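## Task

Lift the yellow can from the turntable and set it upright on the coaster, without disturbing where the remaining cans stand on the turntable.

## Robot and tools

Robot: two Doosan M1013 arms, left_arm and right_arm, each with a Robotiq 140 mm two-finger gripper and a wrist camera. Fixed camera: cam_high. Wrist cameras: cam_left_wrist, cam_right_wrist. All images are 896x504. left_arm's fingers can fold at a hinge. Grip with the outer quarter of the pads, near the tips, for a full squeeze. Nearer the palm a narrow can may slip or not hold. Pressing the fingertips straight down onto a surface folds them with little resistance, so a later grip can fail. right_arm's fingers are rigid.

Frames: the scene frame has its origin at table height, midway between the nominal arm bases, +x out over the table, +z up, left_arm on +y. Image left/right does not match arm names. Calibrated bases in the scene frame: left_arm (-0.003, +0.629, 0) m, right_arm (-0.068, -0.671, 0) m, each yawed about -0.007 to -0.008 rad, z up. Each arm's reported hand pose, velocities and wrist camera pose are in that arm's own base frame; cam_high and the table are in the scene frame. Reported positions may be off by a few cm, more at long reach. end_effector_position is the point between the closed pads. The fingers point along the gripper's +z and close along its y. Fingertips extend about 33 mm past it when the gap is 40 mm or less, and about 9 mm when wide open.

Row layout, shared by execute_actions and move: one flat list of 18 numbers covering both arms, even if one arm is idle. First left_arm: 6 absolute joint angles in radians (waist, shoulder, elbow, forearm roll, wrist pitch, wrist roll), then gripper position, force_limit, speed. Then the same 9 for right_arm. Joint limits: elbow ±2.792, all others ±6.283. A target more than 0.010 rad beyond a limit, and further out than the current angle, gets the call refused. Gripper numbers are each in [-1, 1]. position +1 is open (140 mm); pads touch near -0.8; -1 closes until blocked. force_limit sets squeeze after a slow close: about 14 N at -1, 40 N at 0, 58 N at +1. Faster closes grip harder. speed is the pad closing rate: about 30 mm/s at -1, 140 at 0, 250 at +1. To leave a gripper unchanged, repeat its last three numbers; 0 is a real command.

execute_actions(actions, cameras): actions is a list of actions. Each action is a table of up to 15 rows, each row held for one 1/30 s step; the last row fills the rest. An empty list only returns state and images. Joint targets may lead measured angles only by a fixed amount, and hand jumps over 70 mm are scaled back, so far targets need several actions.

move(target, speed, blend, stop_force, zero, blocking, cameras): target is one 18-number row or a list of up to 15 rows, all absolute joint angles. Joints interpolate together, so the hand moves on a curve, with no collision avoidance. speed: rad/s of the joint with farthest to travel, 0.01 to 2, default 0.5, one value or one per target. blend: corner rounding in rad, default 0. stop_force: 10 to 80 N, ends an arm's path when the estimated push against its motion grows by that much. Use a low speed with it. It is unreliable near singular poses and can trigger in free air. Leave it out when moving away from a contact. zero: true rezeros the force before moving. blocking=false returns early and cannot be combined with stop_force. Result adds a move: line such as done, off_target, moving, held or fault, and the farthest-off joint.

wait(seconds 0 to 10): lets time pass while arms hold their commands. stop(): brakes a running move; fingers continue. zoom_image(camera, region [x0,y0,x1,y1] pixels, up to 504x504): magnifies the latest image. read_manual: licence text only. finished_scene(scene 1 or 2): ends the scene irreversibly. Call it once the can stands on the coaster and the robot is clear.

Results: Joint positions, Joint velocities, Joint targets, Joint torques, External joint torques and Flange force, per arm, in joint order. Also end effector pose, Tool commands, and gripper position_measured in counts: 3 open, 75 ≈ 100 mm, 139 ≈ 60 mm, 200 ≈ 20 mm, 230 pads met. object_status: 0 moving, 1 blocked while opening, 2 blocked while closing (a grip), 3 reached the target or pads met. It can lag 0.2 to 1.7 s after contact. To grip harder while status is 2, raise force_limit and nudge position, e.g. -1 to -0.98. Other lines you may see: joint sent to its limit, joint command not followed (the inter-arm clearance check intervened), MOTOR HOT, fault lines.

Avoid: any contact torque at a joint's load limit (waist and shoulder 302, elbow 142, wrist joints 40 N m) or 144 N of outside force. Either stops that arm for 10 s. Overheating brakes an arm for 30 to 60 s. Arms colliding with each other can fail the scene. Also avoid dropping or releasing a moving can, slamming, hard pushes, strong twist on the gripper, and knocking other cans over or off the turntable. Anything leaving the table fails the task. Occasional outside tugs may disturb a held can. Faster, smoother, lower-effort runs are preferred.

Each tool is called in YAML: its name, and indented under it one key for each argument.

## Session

execute_actions:
  actions: []

Scene clock: 0.00 s.
left_arm: end_effector_position=(+0.5439, -0.7029, +0.3002) position_measured=3 object_status=3 end_effector_quat_wxyz=(-0.414, -0.397, +0.584, -0.575) | right_arm: end_effector_position=(+0.5863, +0.3761, +0.2439) position_measured=3 object_status=3 end_effector_quat_wxyz=(-0.421, +0.443, +0.791, -0.024)
Joint positions: left_arm=[-0.642 0.47 1.915 -2.048 1.166 4.406] | right_arm=[0.274 0.579 1.383 0.558 1.857 -0.308]
Joint velocities: within noise
Joint torques (N m): no reading
External joint torques (N m): no reading
Flange force (N): no reading
Joint targets: left_arm=[-0.642 0.470 1.915 -2.048 1.166 4.406] | right_arm=[0.274 0.579 1.383 0.558 1.857 -0.308]
Tool commands: left_gripper/position=+1.0 left_gripper/force_limit=+1.0 left_gripper/speed=+1.0 right_gripper/position=+1.0 right_gripper/force_limit=+1.0 right_gripper/speed=+1.0

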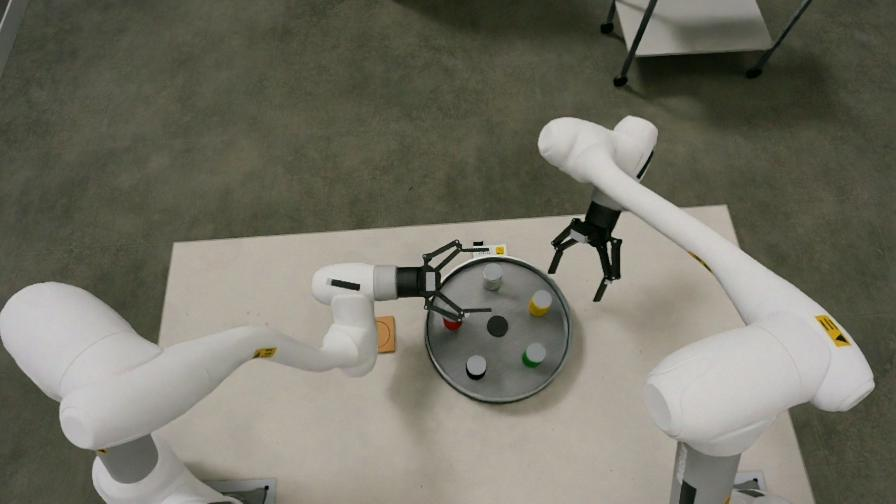

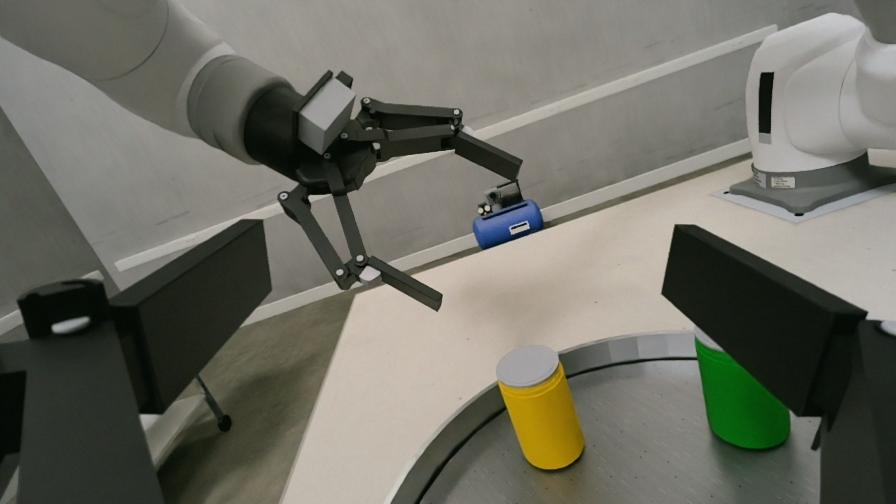

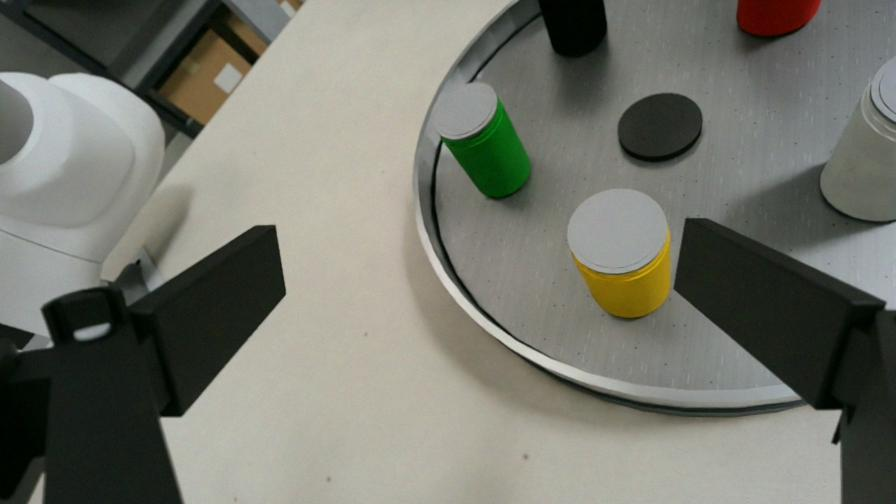

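zoom_image:
  camera: "cam_high"
  region: [410, 240, 590, 420]

wait:
  seconds: 0.5
  cameras: ["cam_high"]

zoom_image:
  camera: "cam_high"
  region: [410, 240, 590, 420]

Scaled by 2.800 from the camera's 896x504 image, which has a finer 1280x720 frame.

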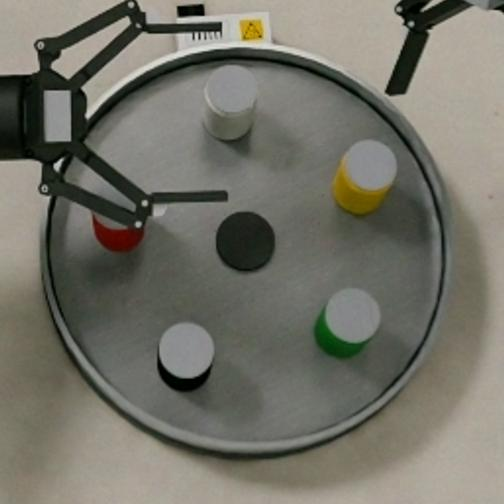

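Scene clock: 2.17 s.
left_arm: end_effector_position=(+0.5439, -0.7029, +0.3002) position_measured=3 object_status=3 end_effector_quat_wxyz=(-0.414, -0.397, +0.584, -0.575) | right_arm: end_effector_position=(+0.5863, +0.3761, +0.2439) position_measured=3 object_status=3 end_effector_quat_wxyz=(-0.421, +0.443, +0.791, -0.024)
Joint positions: left_arm=[-0.642 0.47 1.915 -2.048 1.166 4.406] | right_arm=[0.274 0.579 1.383 0.558 1.857 -0.308]
Joint velocities: within noise
Joint torques (N m): left_arm=[1.52 -70.31 -28.8 -2.47 2.16 -0.11] | right_arm=[1.78 -94.16 -36.9 4.42 1.67 0.18]
External joint torques (N m): left_arm=[-1.58 -3.22 1.54 -0.38 -0.04 0.1] | right_arm=[-2.11 -1.63 -1.64 0.32 -0.06 -0.2]
Flange force (N): left_arm=[5.4 6.3 -1.4] | right_arm=[-0.3 -0.6 -3.6]
Joint targets: left_arm=[-0.642 0.470 1.915 -2.048 1.166 4.406] | right_arm=[0.274 0.579 1.383 0.558 1.857 -0.308]
Tool commands: left_gripper/position=+1.0 left_gripper/force_limit=+1.0 left_gripper/speed=+1.0 right_gripper/position=+1.0 right_gripper/force_limit=+1.0 right_gripper/speed=+1.0
wait: 0.50 s; at rest from the start
Images, in order (width x height): cam_high 896x504.

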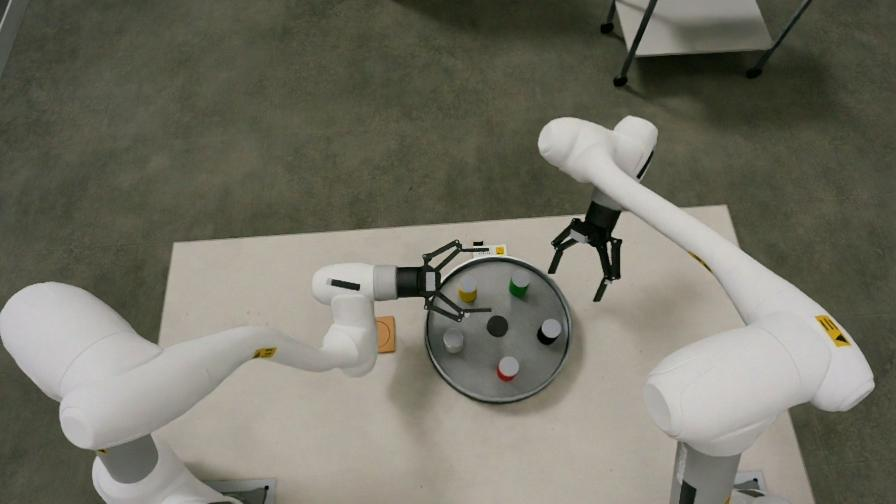

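Scaled by 2.800 from the camera's 896x504 image, which has a finer 1280x720 frame.

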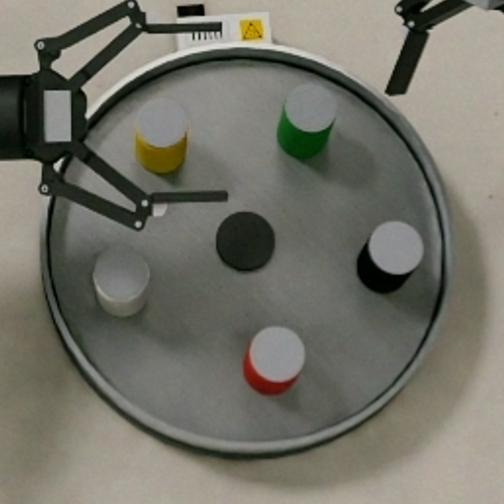

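wait:
  seconds: 2
  cameras: ["cam_high"]

zoom_image:
  camera: "cam_high"
  region: [410, 240, 590, 420]

Scene clock: 5.03 s.
left_arm: end_effector_position=(+0.5439, -0.7029, +0.3002) position_measured=3 object_status=3 end_effector_quat_wxyz=(-0.414, -0.397, +0.584, -0.575) | right_arm: end_effector_position=(+0.5863, +0.3761, +0.2439) position_measured=3 object_status=3 end_effector_quat_wxyz=(-0.421, +0.443, +0.791, -0.024)
Joint positions: left_arm=[-0.642 0.47 1.915 -2.048 1.166 4.406] | right_arm=[0.274 0.579 1.383 0.558 1.857 -0.308]
Joint velocities: within noise
Joint torques (N m): left_arm=[1.5 -70.28 -28.96 -2.47 2.16 -0.1] | right_arm=[1.99 -94.38 -36.85 4.42 1.63 0.21]
External joint torques (N m): left_arm=[-1.49 -3.11 1.79 -0.36 -0.05 0.08] | right_arm=[-2.23 -2.02 -1.88 0.34 0 -0.23]
Flange force (N): left_arm=[5.3 6.5 -1.7] | right_arm=[-0.2 -0.9 -4.0]
Joint targets: left_arm=[-0.642 0.470 1.915 -2.048 1.166 4.406] | right_arm=[0.274 0.579 1.383 0.558 1.857 -0.308]
Tool commands: left_gripper/position=+1.0 left_gripper/force_limit=+1.0 left_gripper/speed=+1.0 right_gripper/position=+1.0 right_gripper/force_limit=+1.0 right_gripper/speed=+1.0
wait: 2.00 s; at rest from the start
Images, in order (width x height): cam_high 896x504.

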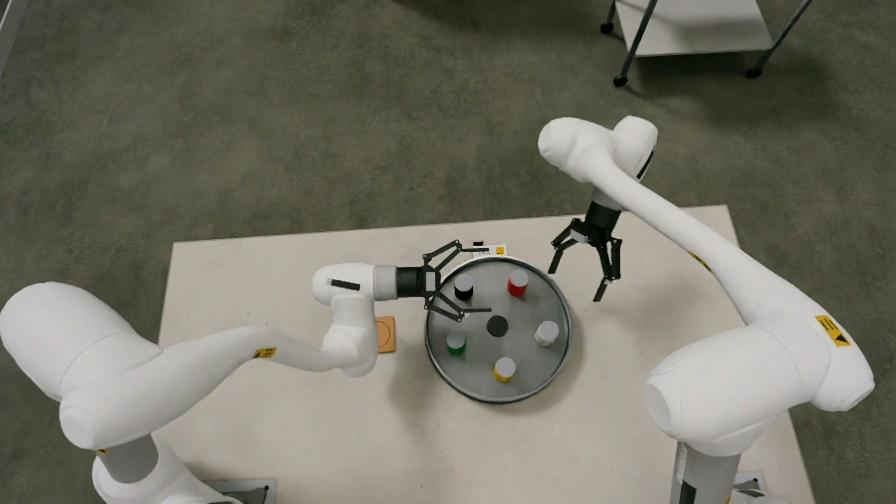

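Scaled by 2.800 from the camera's 896x504 image, which has a finer 1280x720 frame.

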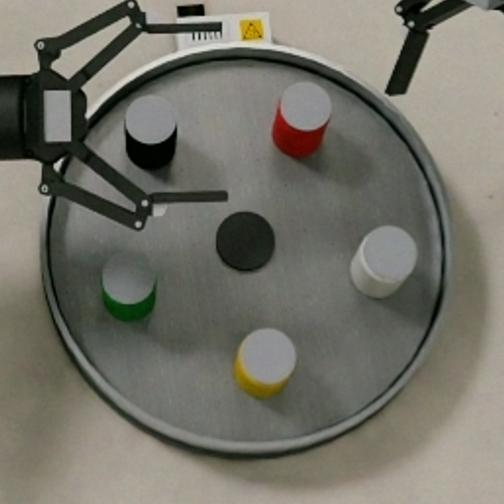

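move:
  target: [0.313,-0.047,2.01,-1.221,0.721,3.558,1,1,1,0.752575,0.16118,1.400699,0,1.230648,1.570796,1,1,1]
  speed: 1.2
  cameras: ["cam_high", "cam_right_wrist"]

zoom_image:
  camera: "cam_right_wrist"
  region: [240, 40, 660, 460]

zoom_image:
  camera: "cam_right_wrist"
  region: [120, 0, 370, 250]

Scene clock: 12.77 s.
left_arm: end_effector_position=(+0.7089, +0.0489, +0.3931) position_measured=3 object_status=3 end_effector_quat_wxyz=(+0.021, +0.782, -0.369, +0.501) | right_arm: end_effector_position=(+0.5401, +0.5530, +0.4569) position_measured=3 object_status=3 end_effector_quat_wxyz=(-0.064, +0.916, +0.362, +0.161)
Joint positions: left_arm=[0.313 -0.047 2.01 -1.221 0.721 3.558] | right_arm=[0.753 0.161 1.401 0 1.231 1.571]
Joint velocities: within noise
Joint torques (N m): left_arm=[-0.52 -31.28 -40.27 0.11 0.04 -0.13] | right_arm=[2 -59.84 -41.7 4.07 -0.96 0.26]
External joint torques (N m): left_arm=[0.56 -2.18 2.01 -0.3 0 0.12] | right_arm=[-2.16 -0.52 -1.81 0.29 -0.03 -0.26]
Flange force (N): left_arm=[-2.4 5.6 -3.5] | right_arm=[3.6 3.7 -2.1]
Joint targets: left_arm=[0.313 -0.047 2.010 -1.221 0.721 3.558] | right_arm=[0.753 0.161 1.401 0.000 1.231 1.571]
move: done
Images, in order (width x height): cam_high 896x504, cam_right_wrist 896x504.

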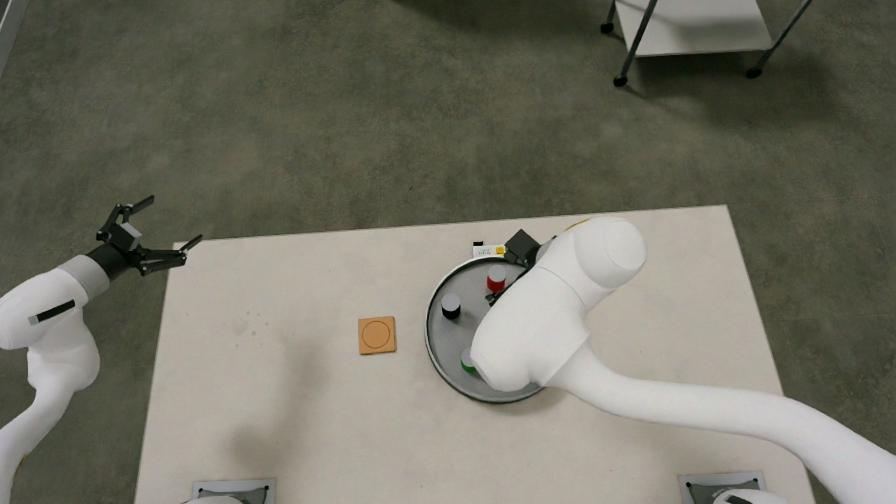

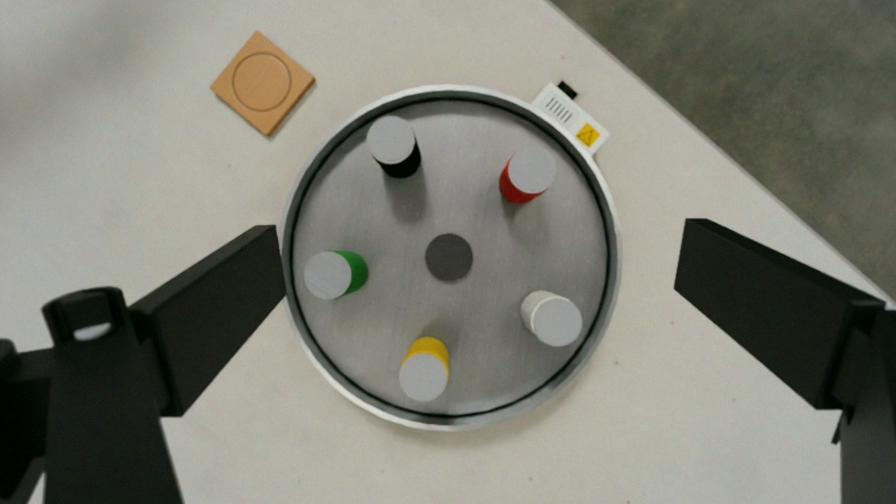

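Scaled by 1.200 from the camera's 896x504 image, which has a finer 1280x720 frame.

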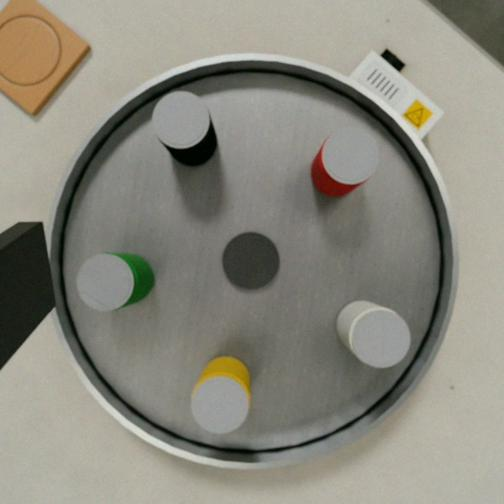

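Scaled by 2.016 from the camera's 896x504 image, which has a finer 1280x720 frame.

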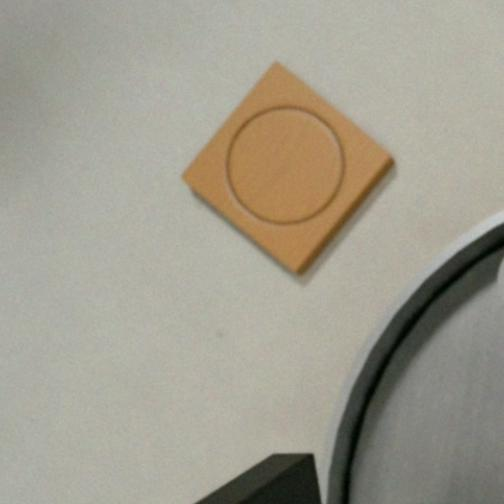

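wait:
  seconds: 0.1
  cameras: ["cam_right_wrist"]

zoom_image:
  camera: "cam_right_wrist"
  region: [240, 40, 660, 460]

wait:
  seconds: 7.1
  cameras: ["cam_right_wrist"]

zoom_image:
  camera: "cam_right_wrist"
  region: [240, 40, 660, 460]

Scene clock: 16.33 s.
left_arm: end_effector_position=(+0.7089, +0.0489, +0.3932) position_measured=3 object_status=3 end_effector_quat_wxyz=(+0.021, +0.782, -0.369, +0.501) | right_arm: end_effector_position=(+0.5401, +0.5530, +0.4570) position_measured=3 object_status=3 end_effector_quat_wxyz=(-0.064, +0.916, +0.362, +0.162)
Joint positions: left_arm=[0.313 -0.047 2.01 -1.221 0.721 3.558] | right_arm=[0.753 0.161 1.401 0 1.231 1.571]
Joint velocities: within noise
Joint torques (N m): left_arm=[1.33 -30.92 -40.28 0.17 0 -0.1] | right_arm=[2.05 -59.54 -41.65 4.05 -0.89 0.24]
External joint torques (N m): left_arm=[-1.23 -2.74 1.86 -0.38 0.04 0.08] | right_arm=[-2.24 -1.15 -1.96 0.31 -0.1 -0.24]
Flange force (N): left_arm=[0.2 7.8 -1.9] | right_arm=[2.9 3.9 -2.5]
Joint targets: left_arm=[0.313 -0.047 2.010 -1.221 0.721 3.558] | right_arm=[0.753 0.161 1.401 0.000 1.231 1.571]
Tool commands: left_gripper/position=+1.0 left_gripper/force_limit=+1.0 left_gripper/speed=+1.0 right_gripper/position=+1.0 right_gripper/force_limit=+1.0 right_gripper/speed=+1.0
wait: 0.10 s; at rest from the start
Images, in order (width x height): cam_right_wrist 896x504.

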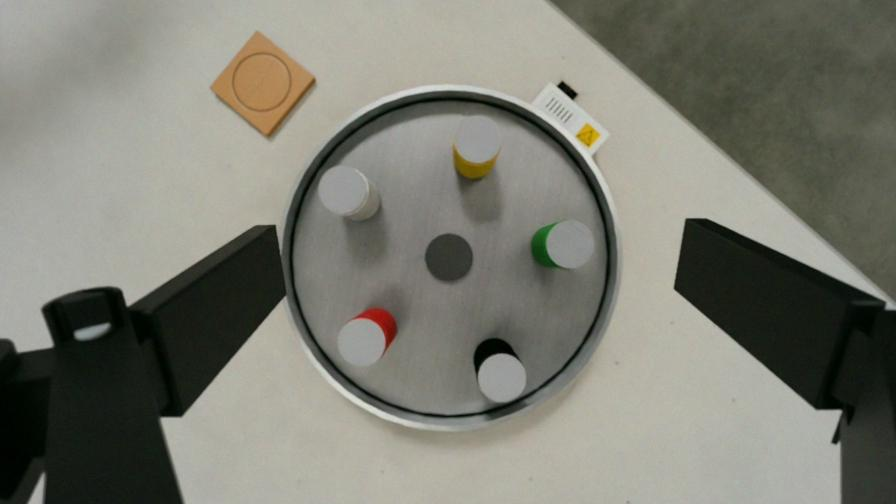

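Scaled by 1.200 from the camera's 896x504 image, which has a finer 1280x720 frame.

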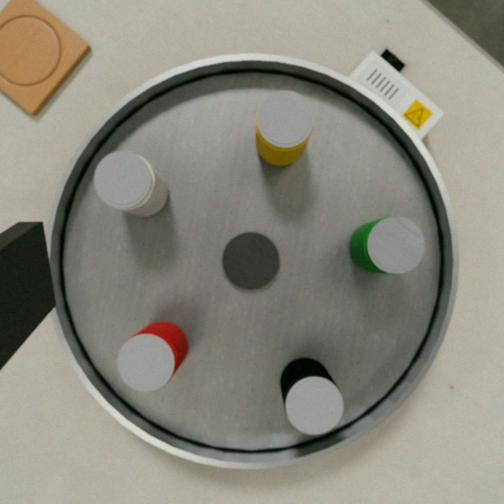

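Scene clock: 23.43 s.
left_arm: end_effector_position=(+0.7089, +0.0489, +0.3932) position_measured=3 object_status=3 end_effector_quat_wxyz=(+0.021, +0.782, -0.369, +0.501) | right_arm: end_effector_position=(+0.5401, +0.5530, +0.4570) position_measured=3 object_status=3 end_effector_quat_wxyz=(-0.064, +0.916, +0.362, +0.162)
Joint positions: left_arm=[0.313 -0.047 2.01 -1.221 0.721 3.558] | right_arm=[0.753 0.161 1.401 0 1.231 1.571]
Joint velocities: within noise
Joint torques (N m): left_arm=[1.54 -30.99 -40.25 0.16 0 -0.1] | right_arm=[2.04 -59.67 -41.68 4.08 -0.89 0.21]
External joint torques (N m): left_arm=[-1.61 -2.52 1.9 -0.38 0.05 0.09] | right_arm=[-2.07 -0.27 -1.67 0.28 -0.1 -0.21]
Flange force (N): left_arm=[0.5 8.0 -1.2] | right_arm=[3.6 3.5 -1.7]
Joint targets: left_arm=[0.313 -0.047 2.010 -1.221 0.721 3.558] | right_arm=[0.753 0.161 1.401 0.000 1.231 1.571]
Tool commands: left_gripper/position=+1.0 left_gripper/force_limit=+1.0 left_gripper/speed=+1.0 right_gripper/position=+1.0 right_gripper/force_limit=+1.0 right_gripper/speed=+1.0
wait: 7.10 s; at rest by 0.17 s
Images, in order (width x height): cam_right_wrist 896x504.

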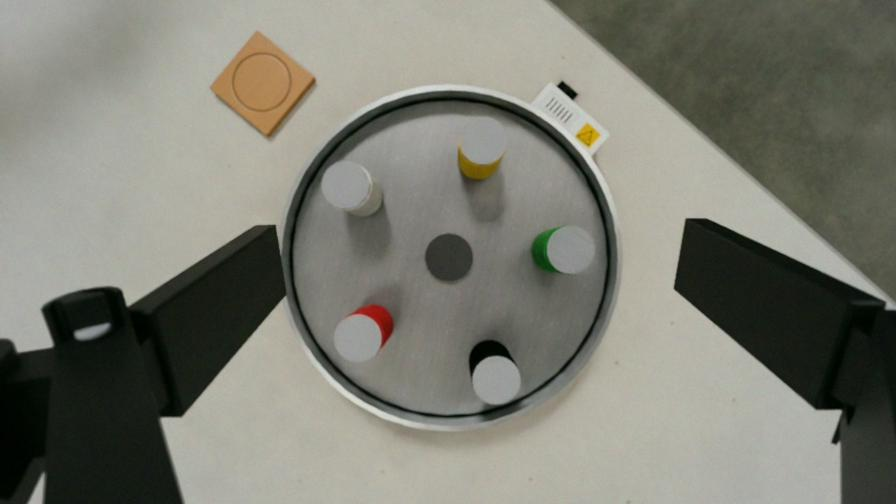

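Scaled by 1.200 from the camera's 896x504 image, which has a finer 1280x720 frame.

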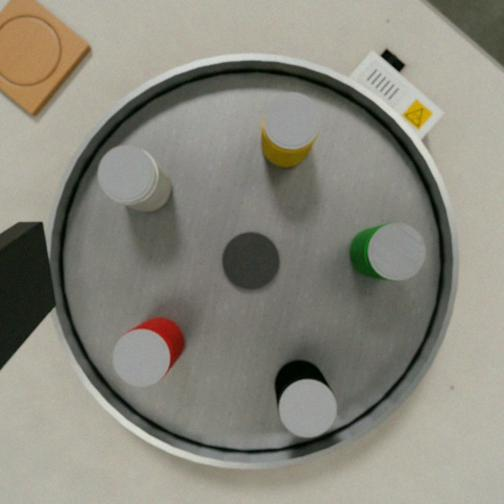

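move:
  target:
    - [0.313,-0.047,2.01,-1.221,0.721,3.558,1,1,1,0.635013,0.246078,1.636213,0,1.259302,2.205809,0.5,0,0.5]
    - [0.313,-0.047,2.01,-1.221,0.721,3.558,1,1,1,0.635013,0.320848,1.760910,0,1.059835,2.205809,0.5,0,0.5]
  speed: [0.8,0.35]
  blend: [0.06,0]
  cameras: ["cam_high", "cam_right_wrist"]

Scene clock: 29.53 s.
left_arm: end_effector_position=(+0.7089, +0.0489, +0.3932) position_measured=3 object_status=3 end_effector_quat_wxyz=(+0.021, +0.782, -0.369, +0.501) | right_arm: end_effector_position=(+0.5295, +0.4330, +0.1350) position_measured=66 object_status=3 end_effector_quat_wxyz=(+0.000, +1.000, +0.000, +0.000)
Joint positions: left_arm=[0.313 -0.047 2.01 -1.221 0.721 3.558] | right_arm=[0.635 0.321 1.761 0 1.06 2.206]
Joint velocities: within noise
Joint torques (N m): left_arm=[1.4 -30.78 -40.29 0.17 0 -0.09] | right_arm=[1.99 -69.39 -35.45 3.54 0.08 0.25]
External joint torques (N m): left_arm=[-1.45 -2.73 1.98 -0.38 0.05 0.08] | right_arm=[-1.97 -0.69 -1.65 0.24 -0.13 -0.25]
Flange force (N): left_arm=[0.4 8.2 -1.7] | right_arm=[3.7 1.2 -1.9]
Joint targets: left_arm=[0.313 -0.047 2.010 -1.221 0.721 3.558] | right_arm=[0.635 0.321 1.761 0.000 1.060 2.206]
move: done
Images, in order (width x height): cam_high 896x504, cam_right_wrist 896x504.

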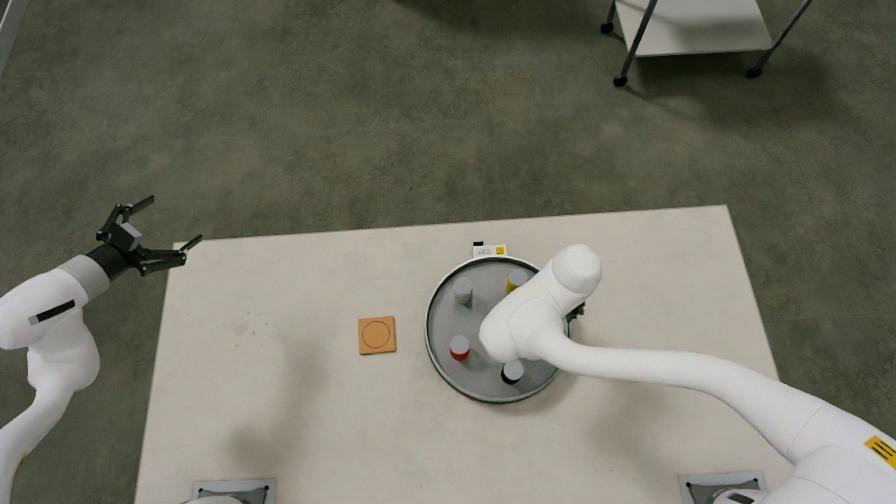

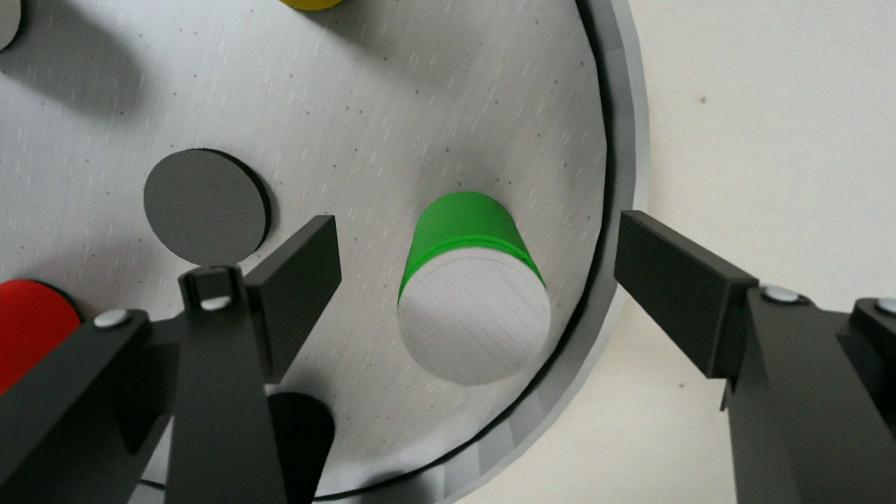

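wait:
  seconds: 0.05
  cameras: []

Scene clock: 30.37 s.
left_arm: end_effector_position=(+0.7089, +0.0489, +0.3932) position_measured=3 object_status=3 end_effector_quat_wxyz=(+0.021, +0.782, -0.369, +0.501) | right_arm: end_effector_position=(+0.5295, +0.4330, +0.1350) position_measured=66 object_status=3 end_effector_quat_wxyz=(+0.000, +1.000, +0.000, +0.000)
Joint positions: left_arm=[0.313 -0.047 2.01 -1.221 0.721 3.558] | right_arm=[0.635 0.321 1.761 0 1.06 2.206]
Joint velocities: within noise
Joint torques (N m): left_arm=[1.33 -30.97 -40.37 0.17 0.03 -0.11] | right_arm=[2.03 -69.23 -35.27 3.51 0.04 0.27]
External joint torques (N m): left_arm=[-1.19 -2.55 2.05 -0.37 0.01 0.09] | right_arm=[-1.91 -1.03 -1.85 0.27 -0.09 -0.27]
Flange force (N): left_arm=[-0.1 7.9 -1.7] | right_arm=[3.6 1.2 -2.4]
Joint targets: left_arm=[0.313 -0.047 2.010 -1.221 0.721 3.558] | right_arm=[0.635 0.321 1.761 0.000 1.060 2.206]
Tool commands: left_gripper/position=+1.0 left_gripper/force_limit=+1.0 left_gripper/speed=+1.0 right_gripper/position=+0.5 right_gripper/force_limit=+0.0 right_gripper/speed=+0.5
wait: 0.07 s; at rest from the start
No camera images: "cameras" was empty.

wait:
  seconds: 4.85
  cameras: ["cam_right_wrist"]

Scene clock: 35.33 s.
left_arm: end_effector_position=(+0.7089, +0.0489, +0.3932) position_measured=3 object_status=3 end_effector_quat_wxyz=(+0.021, +0.782, -0.369, +0.501) | right_arm: end_effector_position=(+0.5295, +0.4330, +0.1350) position_measured=66 object_status=3 end_effector_quat_wxyz=(+0.000, +1.000, +0.000, +0.000)
Joint positions: left_arm=[0.313 -0.047 2.01 -1.221 0.721 3.558] | right_arm=[0.635 0.321 1.761 0 1.06 2.206]
Joint velocities: within noise
Joint torques (N m): left_arm=[1.41 -30.99 -40.32 0.17 0 -0.11] | right_arm=[1.9 -68.92 -35.38 3.53 0.04 0.2]
External joint torques (N m): left_arm=[-1.48 -2.66 1.92 -0.39 0.05 0.1] | right_arm=[-1.78 -1.61 -1.79 0.26 -0.08 -0.2]
Flange force (N): left_arm=[0.3 8.1 -1.5] | right_arm=[2.7 1.6 -2.8]
Joint targets: left_arm=[0.313 -0.047 2.010 -1.221 0.721 3.558] | right_arm=[0.635 0.321 1.761 0.000 1.060 2.206]
Tool commands: left_gripper/position=+1.0 left_gripper/force_limit=+1.0 left_gripper/speed=+1.0 right_gripper/position=+0.5 right_gripper/force_limit=+0.0 right_gripper/speed=+0.5
wait: 4.87 s; at rest by 0.07 s
Images, in order (width x height): cam_right_wrist 896x504.

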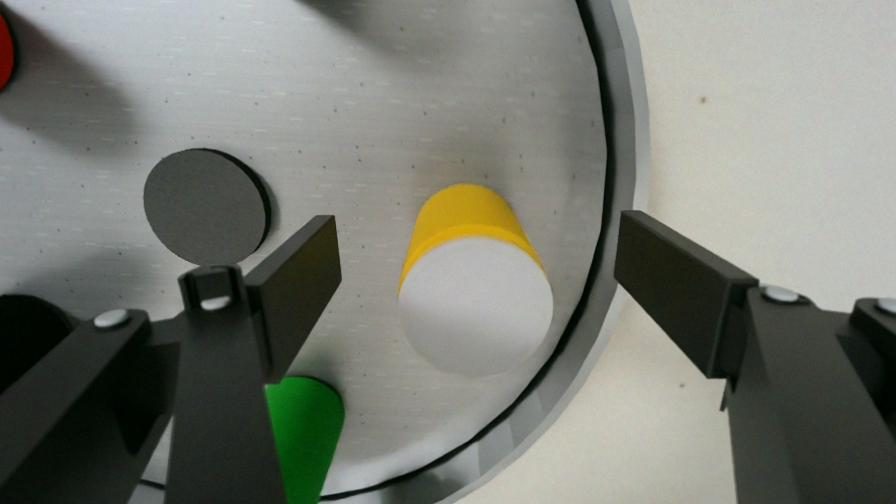

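wait:
  seconds: 0.05
  cameras: []

Scene clock: 36.17 s.
left_arm: end_effector_position=(+0.7089, +0.0489, +0.3932) position_measured=3 object_status=3 end_effector_quat_wxyz=(+0.021, +0.782, -0.369, +0.501) | right_arm: end_effector_position=(+0.5295, +0.4330, +0.1350) position_measured=66 object_status=3 end_effector_quat_wxyz=(+0.000, +1.000, +0.000, +0.000)
Joint positions: left_arm=[0.313 -0.047 2.01 -1.221 0.721 3.558] | right_arm=[0.635 0.321 1.761 0 1.06 2.206]
Joint velocities: within noise
Joint torques (N m): left_arm=[1.31 -31.07 -40.31 0.17 0 -0.11] | right_arm=[1.88 -68.98 -35.41 3.49 0.01 0.23]
External joint torques (N m): left_arm=[-1.29 -2.37 1.96 -0.37 0.04 0.09] | right_arm=[-1.75 -0.96 -1.61 0.29 -0.06 -0.23]
Flange force (N): left_arm=[-0.1 7.6 -1.4] | right_arm=[3.1 1.2 -2.2]
Joint targets: left_arm=[0.313 -0.047 2.010 -1.221 0.721 3.558] | right_arm=[0.635 0.321 1.761 0.000 1.060 2.206]
Tool commands: left_gripper/position=+1.0 left_gripper/force_limit=+1.0 left_gripper/speed=+1.0 right_gripper/position=+0.5 right_gripper/force_limit=+0.0 right_gripper/speed=+0.5
wait: 0.07 s; at rest from the start
No camera images: "cameras" was empty.

wait:
  seconds: 5.65
  cameras: []

move:
  target:
    - [0.313,-0.047,2.01,-1.221,0.721,3.558,1,1,1,0.635013,0.320848,1.760910,0,1.059835,2.205809,-1,0,0]
    - [0.313,-0.047,2.01,-1.221,0.721,3.558,1,1,1,0.635013,0.224713,1.570525,0,1.346355,2.205809,-1,0,0]
  speed: [0.5,0.5]
  cameras: ["cam_high","cam_right_wrist"]

Scene clock: 42.03 s.
left_arm: end_effector_position=(+0.7089, +0.0489, +0.3932) position_measured=3 object_status=3 end_effector_quat_wxyz=(+0.021, +0.782, -0.369, +0.501) | right_arm: end_effector_position=(+0.5295, +0.4330, +0.1350) position_measured=66 object_status=3 end_effector_quat_wxyz=(+0.000, +1.000, +0.000, +0.000)
Joint positions: left_arm=[0.313 -0.047 2.01 -1.221 0.721 3.558] | right_arm=[0.635 0.321 1.761 0 1.06 2.206]
Joint velocities: within noise
Joint torques (N m): left_arm=[1.53 -31.13 -40.3 0.12 -0.02 -0.12] | right_arm=[2 -68.9 -35.42 3.52 0.03 0.25]
External joint torques (N m): left_arm=[-1.6 -2.47 1.94 -0.34 0.07 0.1] | right_arm=[-1.95 -1.11 -1.64 0.26 -0.07 -0.25]
Flange force (N): left_arm=[0.4 8.0 -1.2] | right_arm=[3.2 1.6 -2.3]
Joint targets: left_arm=[0.313 -0.047 2.010 -1.221 0.721 3.558] | right_arm=[0.635 0.321 1.761 0.000 1.060 2.206]
Tool commands: left_gripper/position=+1.0 left_gripper/force_limit=+1.0 left_gripper/speed=+1.0 right_gripper/position=+0.5 right_gripper/force_limit=+0.0 right_gripper/speed=+0.5
wait: 5.67 s; at rest from the start
No camera images: "cameras" was empty.

Scene clock: 43.73 s.
left_arm: end_effector_position=(+0.7089, +0.0489, +0.3932) position_measured=3 object_status=3 end_effector_quat_wxyz=(+0.021, +0.782, -0.369, +0.501) | right_arm: end_effector_position=(+0.5295, +0.4330, +0.2999) position_measured=158 object_status=2 end_effector_quat_wxyz=(+0.000, +1.000, +0.000, +0.000)
Joint positions: left_arm=[0.313 -0.047 2.01 -1.221 0.721 3.558] | right_arm=[0.635 0.225 1.571 0 1.346 2.206]
Joint velocities: within noise
Joint torques (N m): left_arm=[1.4 -31.02 -40.26 0.17 0.02 -0.12] | right_arm=[1.87 -65.29 -40.46 3.96 0.01 0.21]
External joint torques (N m): left_arm=[-1.38 -2.49 1.93 -0.38 0.02 0.1] | right_arm=[-2.15 0.61 -0.99 0.26 -0.06 -0.21]
Flange force (N): left_arm=[0.1 7.9 -1.4] | right_arm=[4.3 1.0 -1.0]
Joint targets: left_arm=[0.313 -0.047 2.010 -1.221 0.721 3.558] | right_arm=[0.635 0.225 1.571 0.000 1.346 2.206]
move: done
Images, in order (width x height): cam_high 896x504, cam_right_wrist 896x504.

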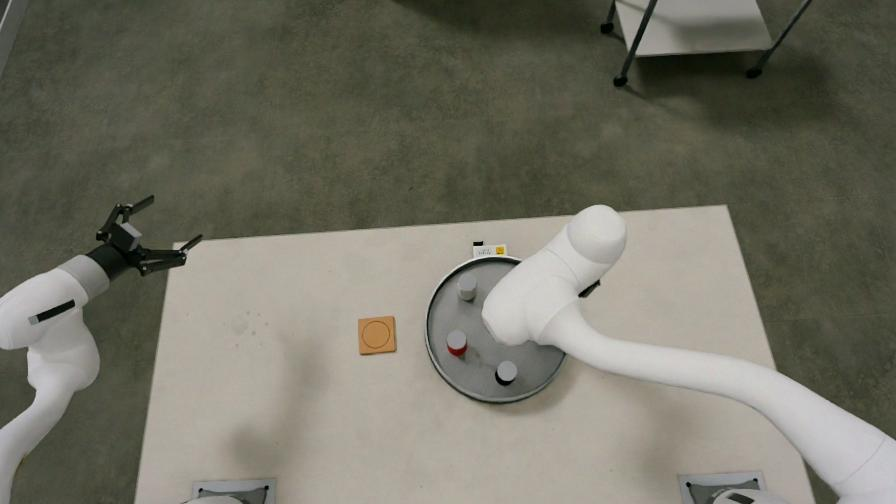

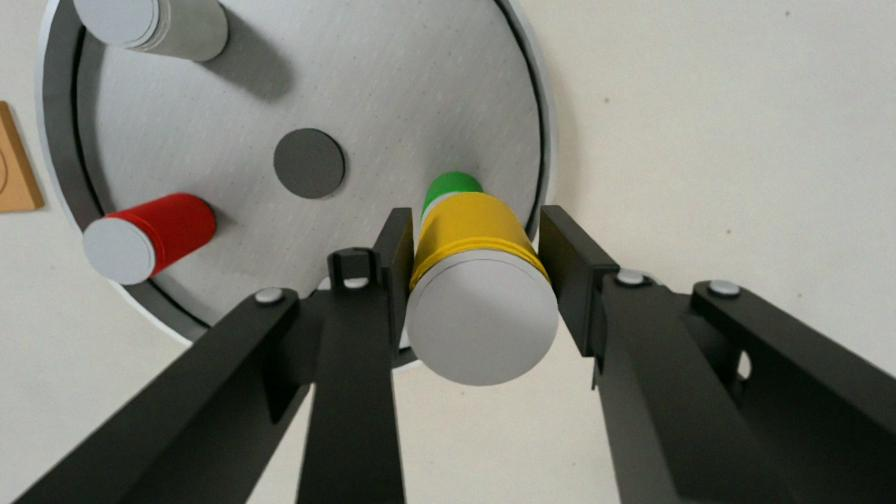

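move:
  target:
    - [0.313,-0.047,2.01,-1.221,0.721,3.558,1,1,1,0.995766,0.946681,0.556649,0,1.638263,2.566562,-1,0,0]
    - [0.313,-0.047,2.01,-1.221,0.721,3.558,1,1,1,0.995766,0.947511,0.698305,0,1.495777,2.566562,-1,0,0]
  speed: [0.65,0.3]
  blend: [0.08,0]
  cameras: ["cam_high","cam_right_wrist"]

zoom_image:
  camera: "cam_high"
  region: [320, 280, 440, 400]

Scene clock: 48.93 s.
left_arm: end_effector_position=(+0.7089, +0.0489, +0.3932) position_measured=3 object_status=3 end_effector_quat_wxyz=(+0.021, +0.782, -0.369, +0.501) | right_arm: end_effector_position=(+0.5480, +0.9090, +0.1398) position_measured=158 object_status=2 end_effector_quat_wxyz=(+0.000, +1.000, +0.000, +0.000)
Joint positions: left_arm=[0.313 -0.047 2.01 -1.221 0.721 3.558] | right_arm=[0.996 0.948 0.698 0 1.496 2.567]
Joint velocities: within noise
Joint torques (N m): left_arm=[1.54 -30.84 -40.34 0.16 0.02 -0.14] | right_arm=[1.84 -126.71 -41.87 4.07 0.23 0.26]
External joint torques (N m): left_arm=[-1.54 -2.74 1.98 -0.37 0.03 0.12] | right_arm=[-2.86 -0.43 -0.43 0.2 -0.26 -0.26]
Flange force (N): left_arm=[0.4 8.4 -1.5] | right_arm=[2.7 1.3 -0.3]
Joint targets: left_arm=[0.313 -0.047 2.010 -1.221 0.721 3.558] | right_arm=[0.996 0.948 0.698 0.000 1.496 2.567]
move: done; blend cut to 0.0712 rad at target 1
Images, in order (width x height): cam_high 896x504, cam_right_wrist 896x504.

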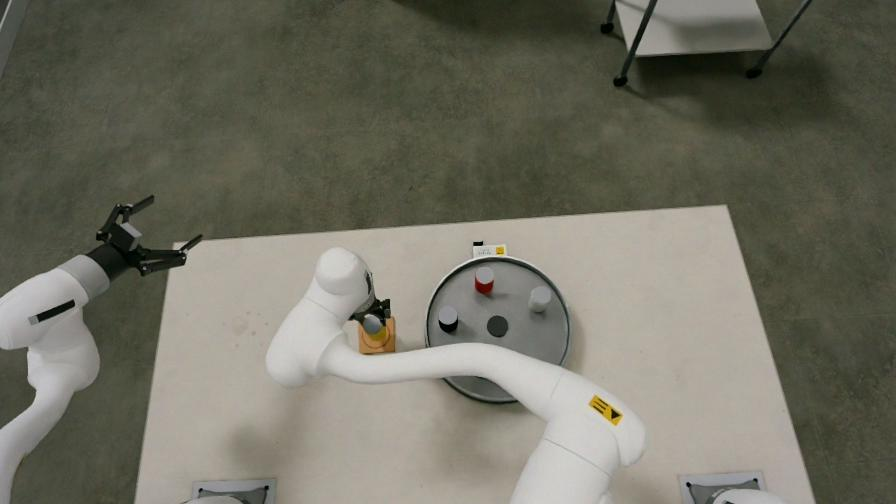

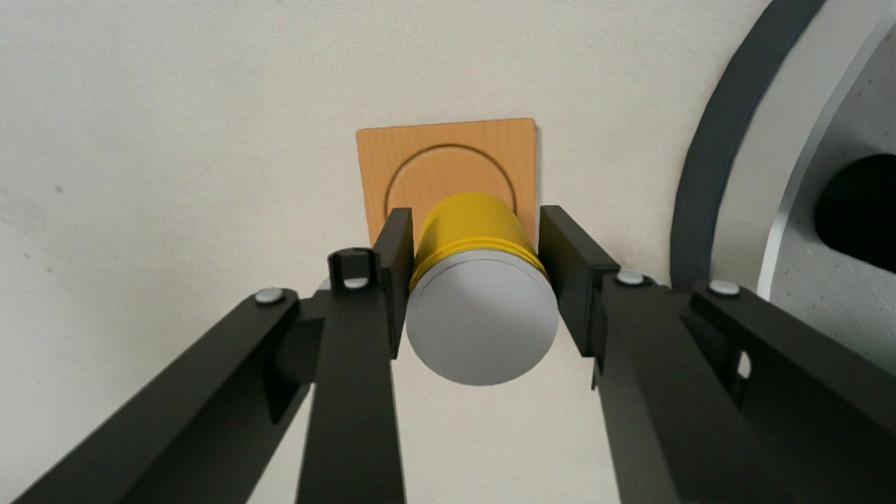

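Scaled by 4.200 from the camera's 896x504 image, which has a finer 1280x720 frame.

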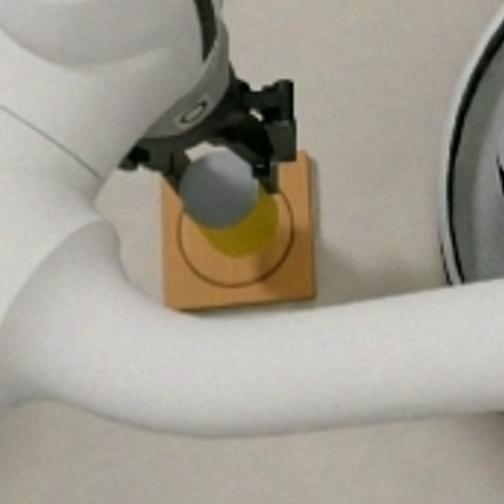

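move:
  target: [0.313,-0.047,2.01,-1.221,0.721,3.558,1,1,1,0.998533,0.978953,0.702789,0,1.459851,2.569329,-1,0,0]
  speed: 0.2
  cameras: ["cam_high","cam_right_wrist"]

zoom_image:
  camera: "cam_high"
  region: [320, 280, 440, 400]

Scene clock: 51.67 s.
left_arm: end_effector_position=(+0.7089, +0.0489, +0.3932) position_measured=3 object_status=3 end_effector_quat_wxyz=(+0.021, +0.782, -0.369, +0.501) | right_arm: end_effector_position=(+0.5505, +0.9183, +0.1041) position_measured=158 object_status=2 end_effector_quat_wxyz=(+0.000, +1.000, +0.000, +0.000)
Joint positions: left_arm=[0.313 -0.047 2.01 -1.221 0.721 3.558] | right_arm=[0.999 0.979 0.703 0 1.46 2.569]
Joint velocities: within noise
Joint torques (N m): left_arm=[1.25 -30.98 -40.36 0.15 0 -0.1] | right_arm=[1.96 -128.01 -41.49 4.01 -0.13 0.23]
External joint torques (N m): left_arm=[-1.33 -2.47 2.03 -0.36 0.05 0.08] | right_arm=[-1.18 -1.01 -0.66 0.29 0.1 -0.23]
Flange force (N): left_arm=[0.0 7.9 -1.5] | right_arm=[1.6 -0.1 -1.3]
Joint targets: left_arm=[0.313 -0.047 2.010 -1.221 0.721 3.558] | right_arm=[0.999 0.979 0.703 0.000 1.460 2.569]
move: done
Images, in order (width x height): cam_high 896x504, cam_right_wrist 896x504.

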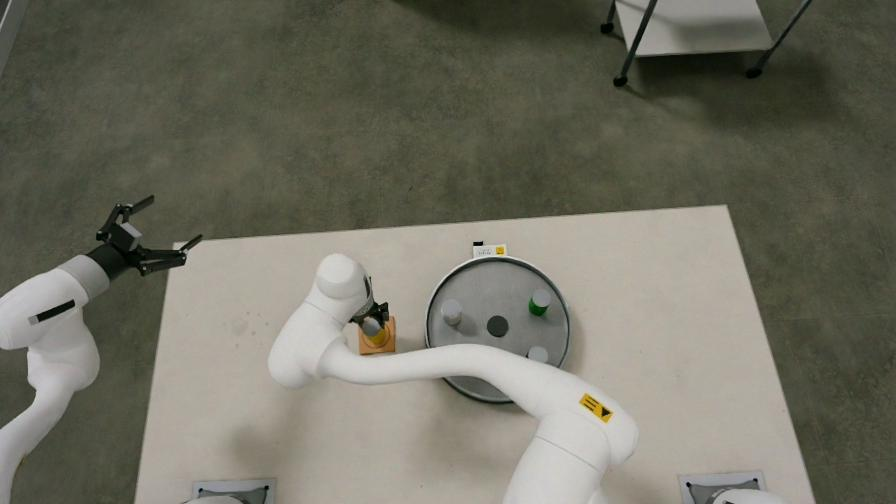

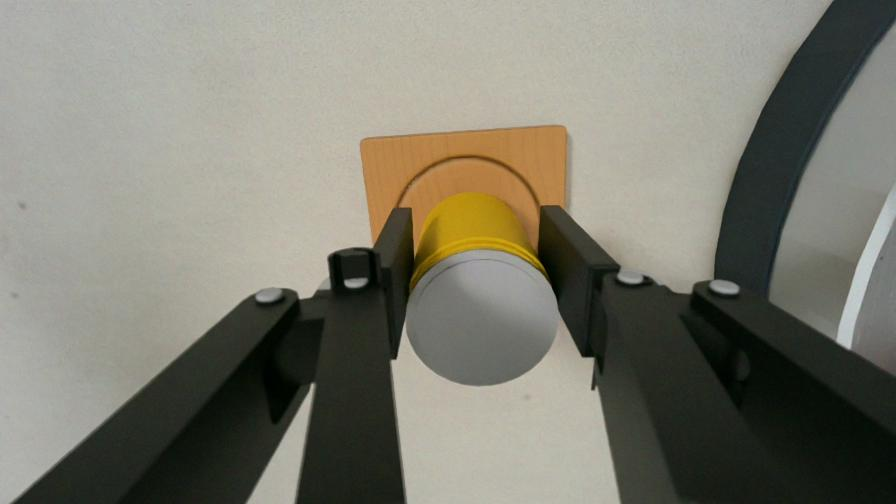

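Scaled by 4.200 from the camera's 896x504 image, which has a finer 1280x720 frame.

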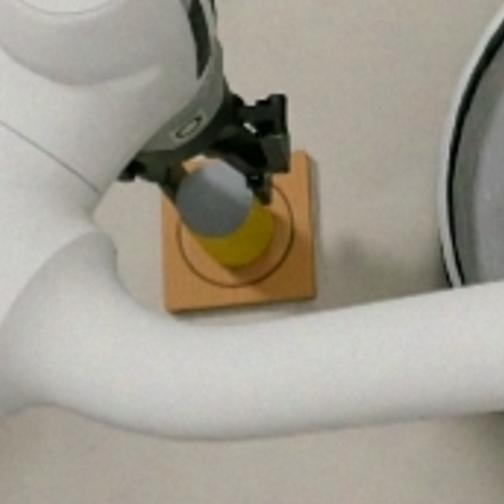

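move:
  target: [0.313,-0.047,2.01,-1.221,0.721,3.558,1,1,1,0.998533,0.985831,0.729193,0,1.426569,2.569329,-1,0,0]
  speed: 0.03
  stop_force: 10
  cameras: ["cam_high","cam_right_wrist"]

Scene clock: 56.27 s.
left_arm: end_effector_position=(+0.7089, +0.0489, +0.3932) position_measured=3 object_status=3 end_effector_quat_wxyz=(+0.021, +0.782, -0.369, +0.501) | right_arm: end_effector_position=(+0.5506, +0.9184, +0.0949) position_measured=158 object_status=2 end_effector_quat_wxyz=(+0.000, +1.000, +0.000, +0.000)
Joint positions: left_arm=[0.313 -0.047 2.01 -1.221 0.721 3.558] | right_arm=[0.999 0.982 0.714 0 1.446 2.569]
Joint velocities: within noise
Joint torques (N m): left_arm=[1.47 -30.9 -40.35 0.17 0.02 -0.1] | right_arm=[6.44 -103.59 -30.05 5.25 -1.43 0.31]
External joint torques (N m): left_arm=[-1.37 -2.65 2.03 -0.37 0.01 0.09] | right_arm=[-6.36 -25.49 -12.04 -0.97 1.4 -0.31]
Flange force (N): left_arm=[0.2 8.2 -1.6] | right_arm=[4.0 5.4 -24.5]
Joint targets: left_arm=[0.313 -0.047 2.010 -1.221 0.721 3.558] | right_arm=[0.999 0.982 0.714 0.000 1.446 2.569]
move: contact (right_arm); right_arm: the wrist pitch is farthest, 0.019 rad from its target
Images, in order (width x height): cam_high 896x504, cam_right_wrist 896x504.

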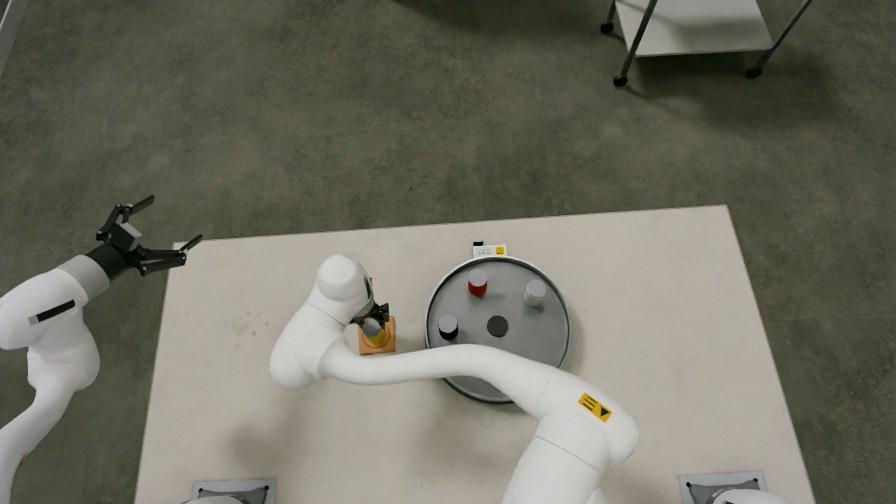

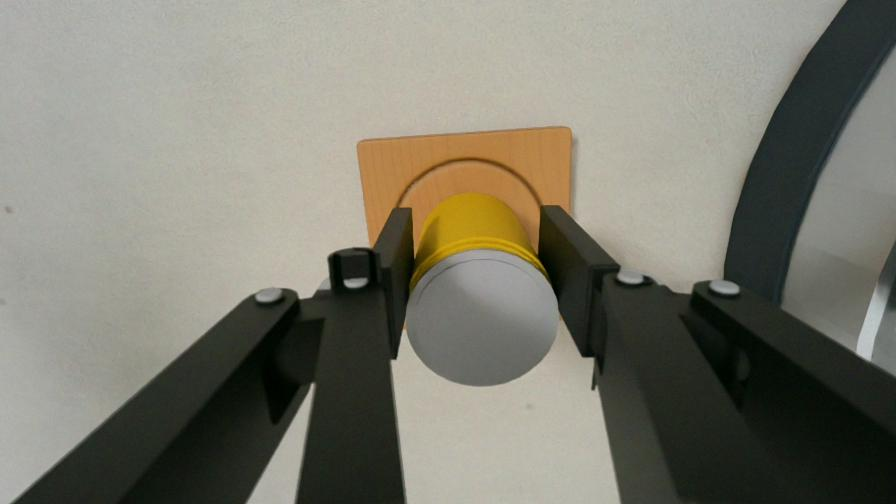

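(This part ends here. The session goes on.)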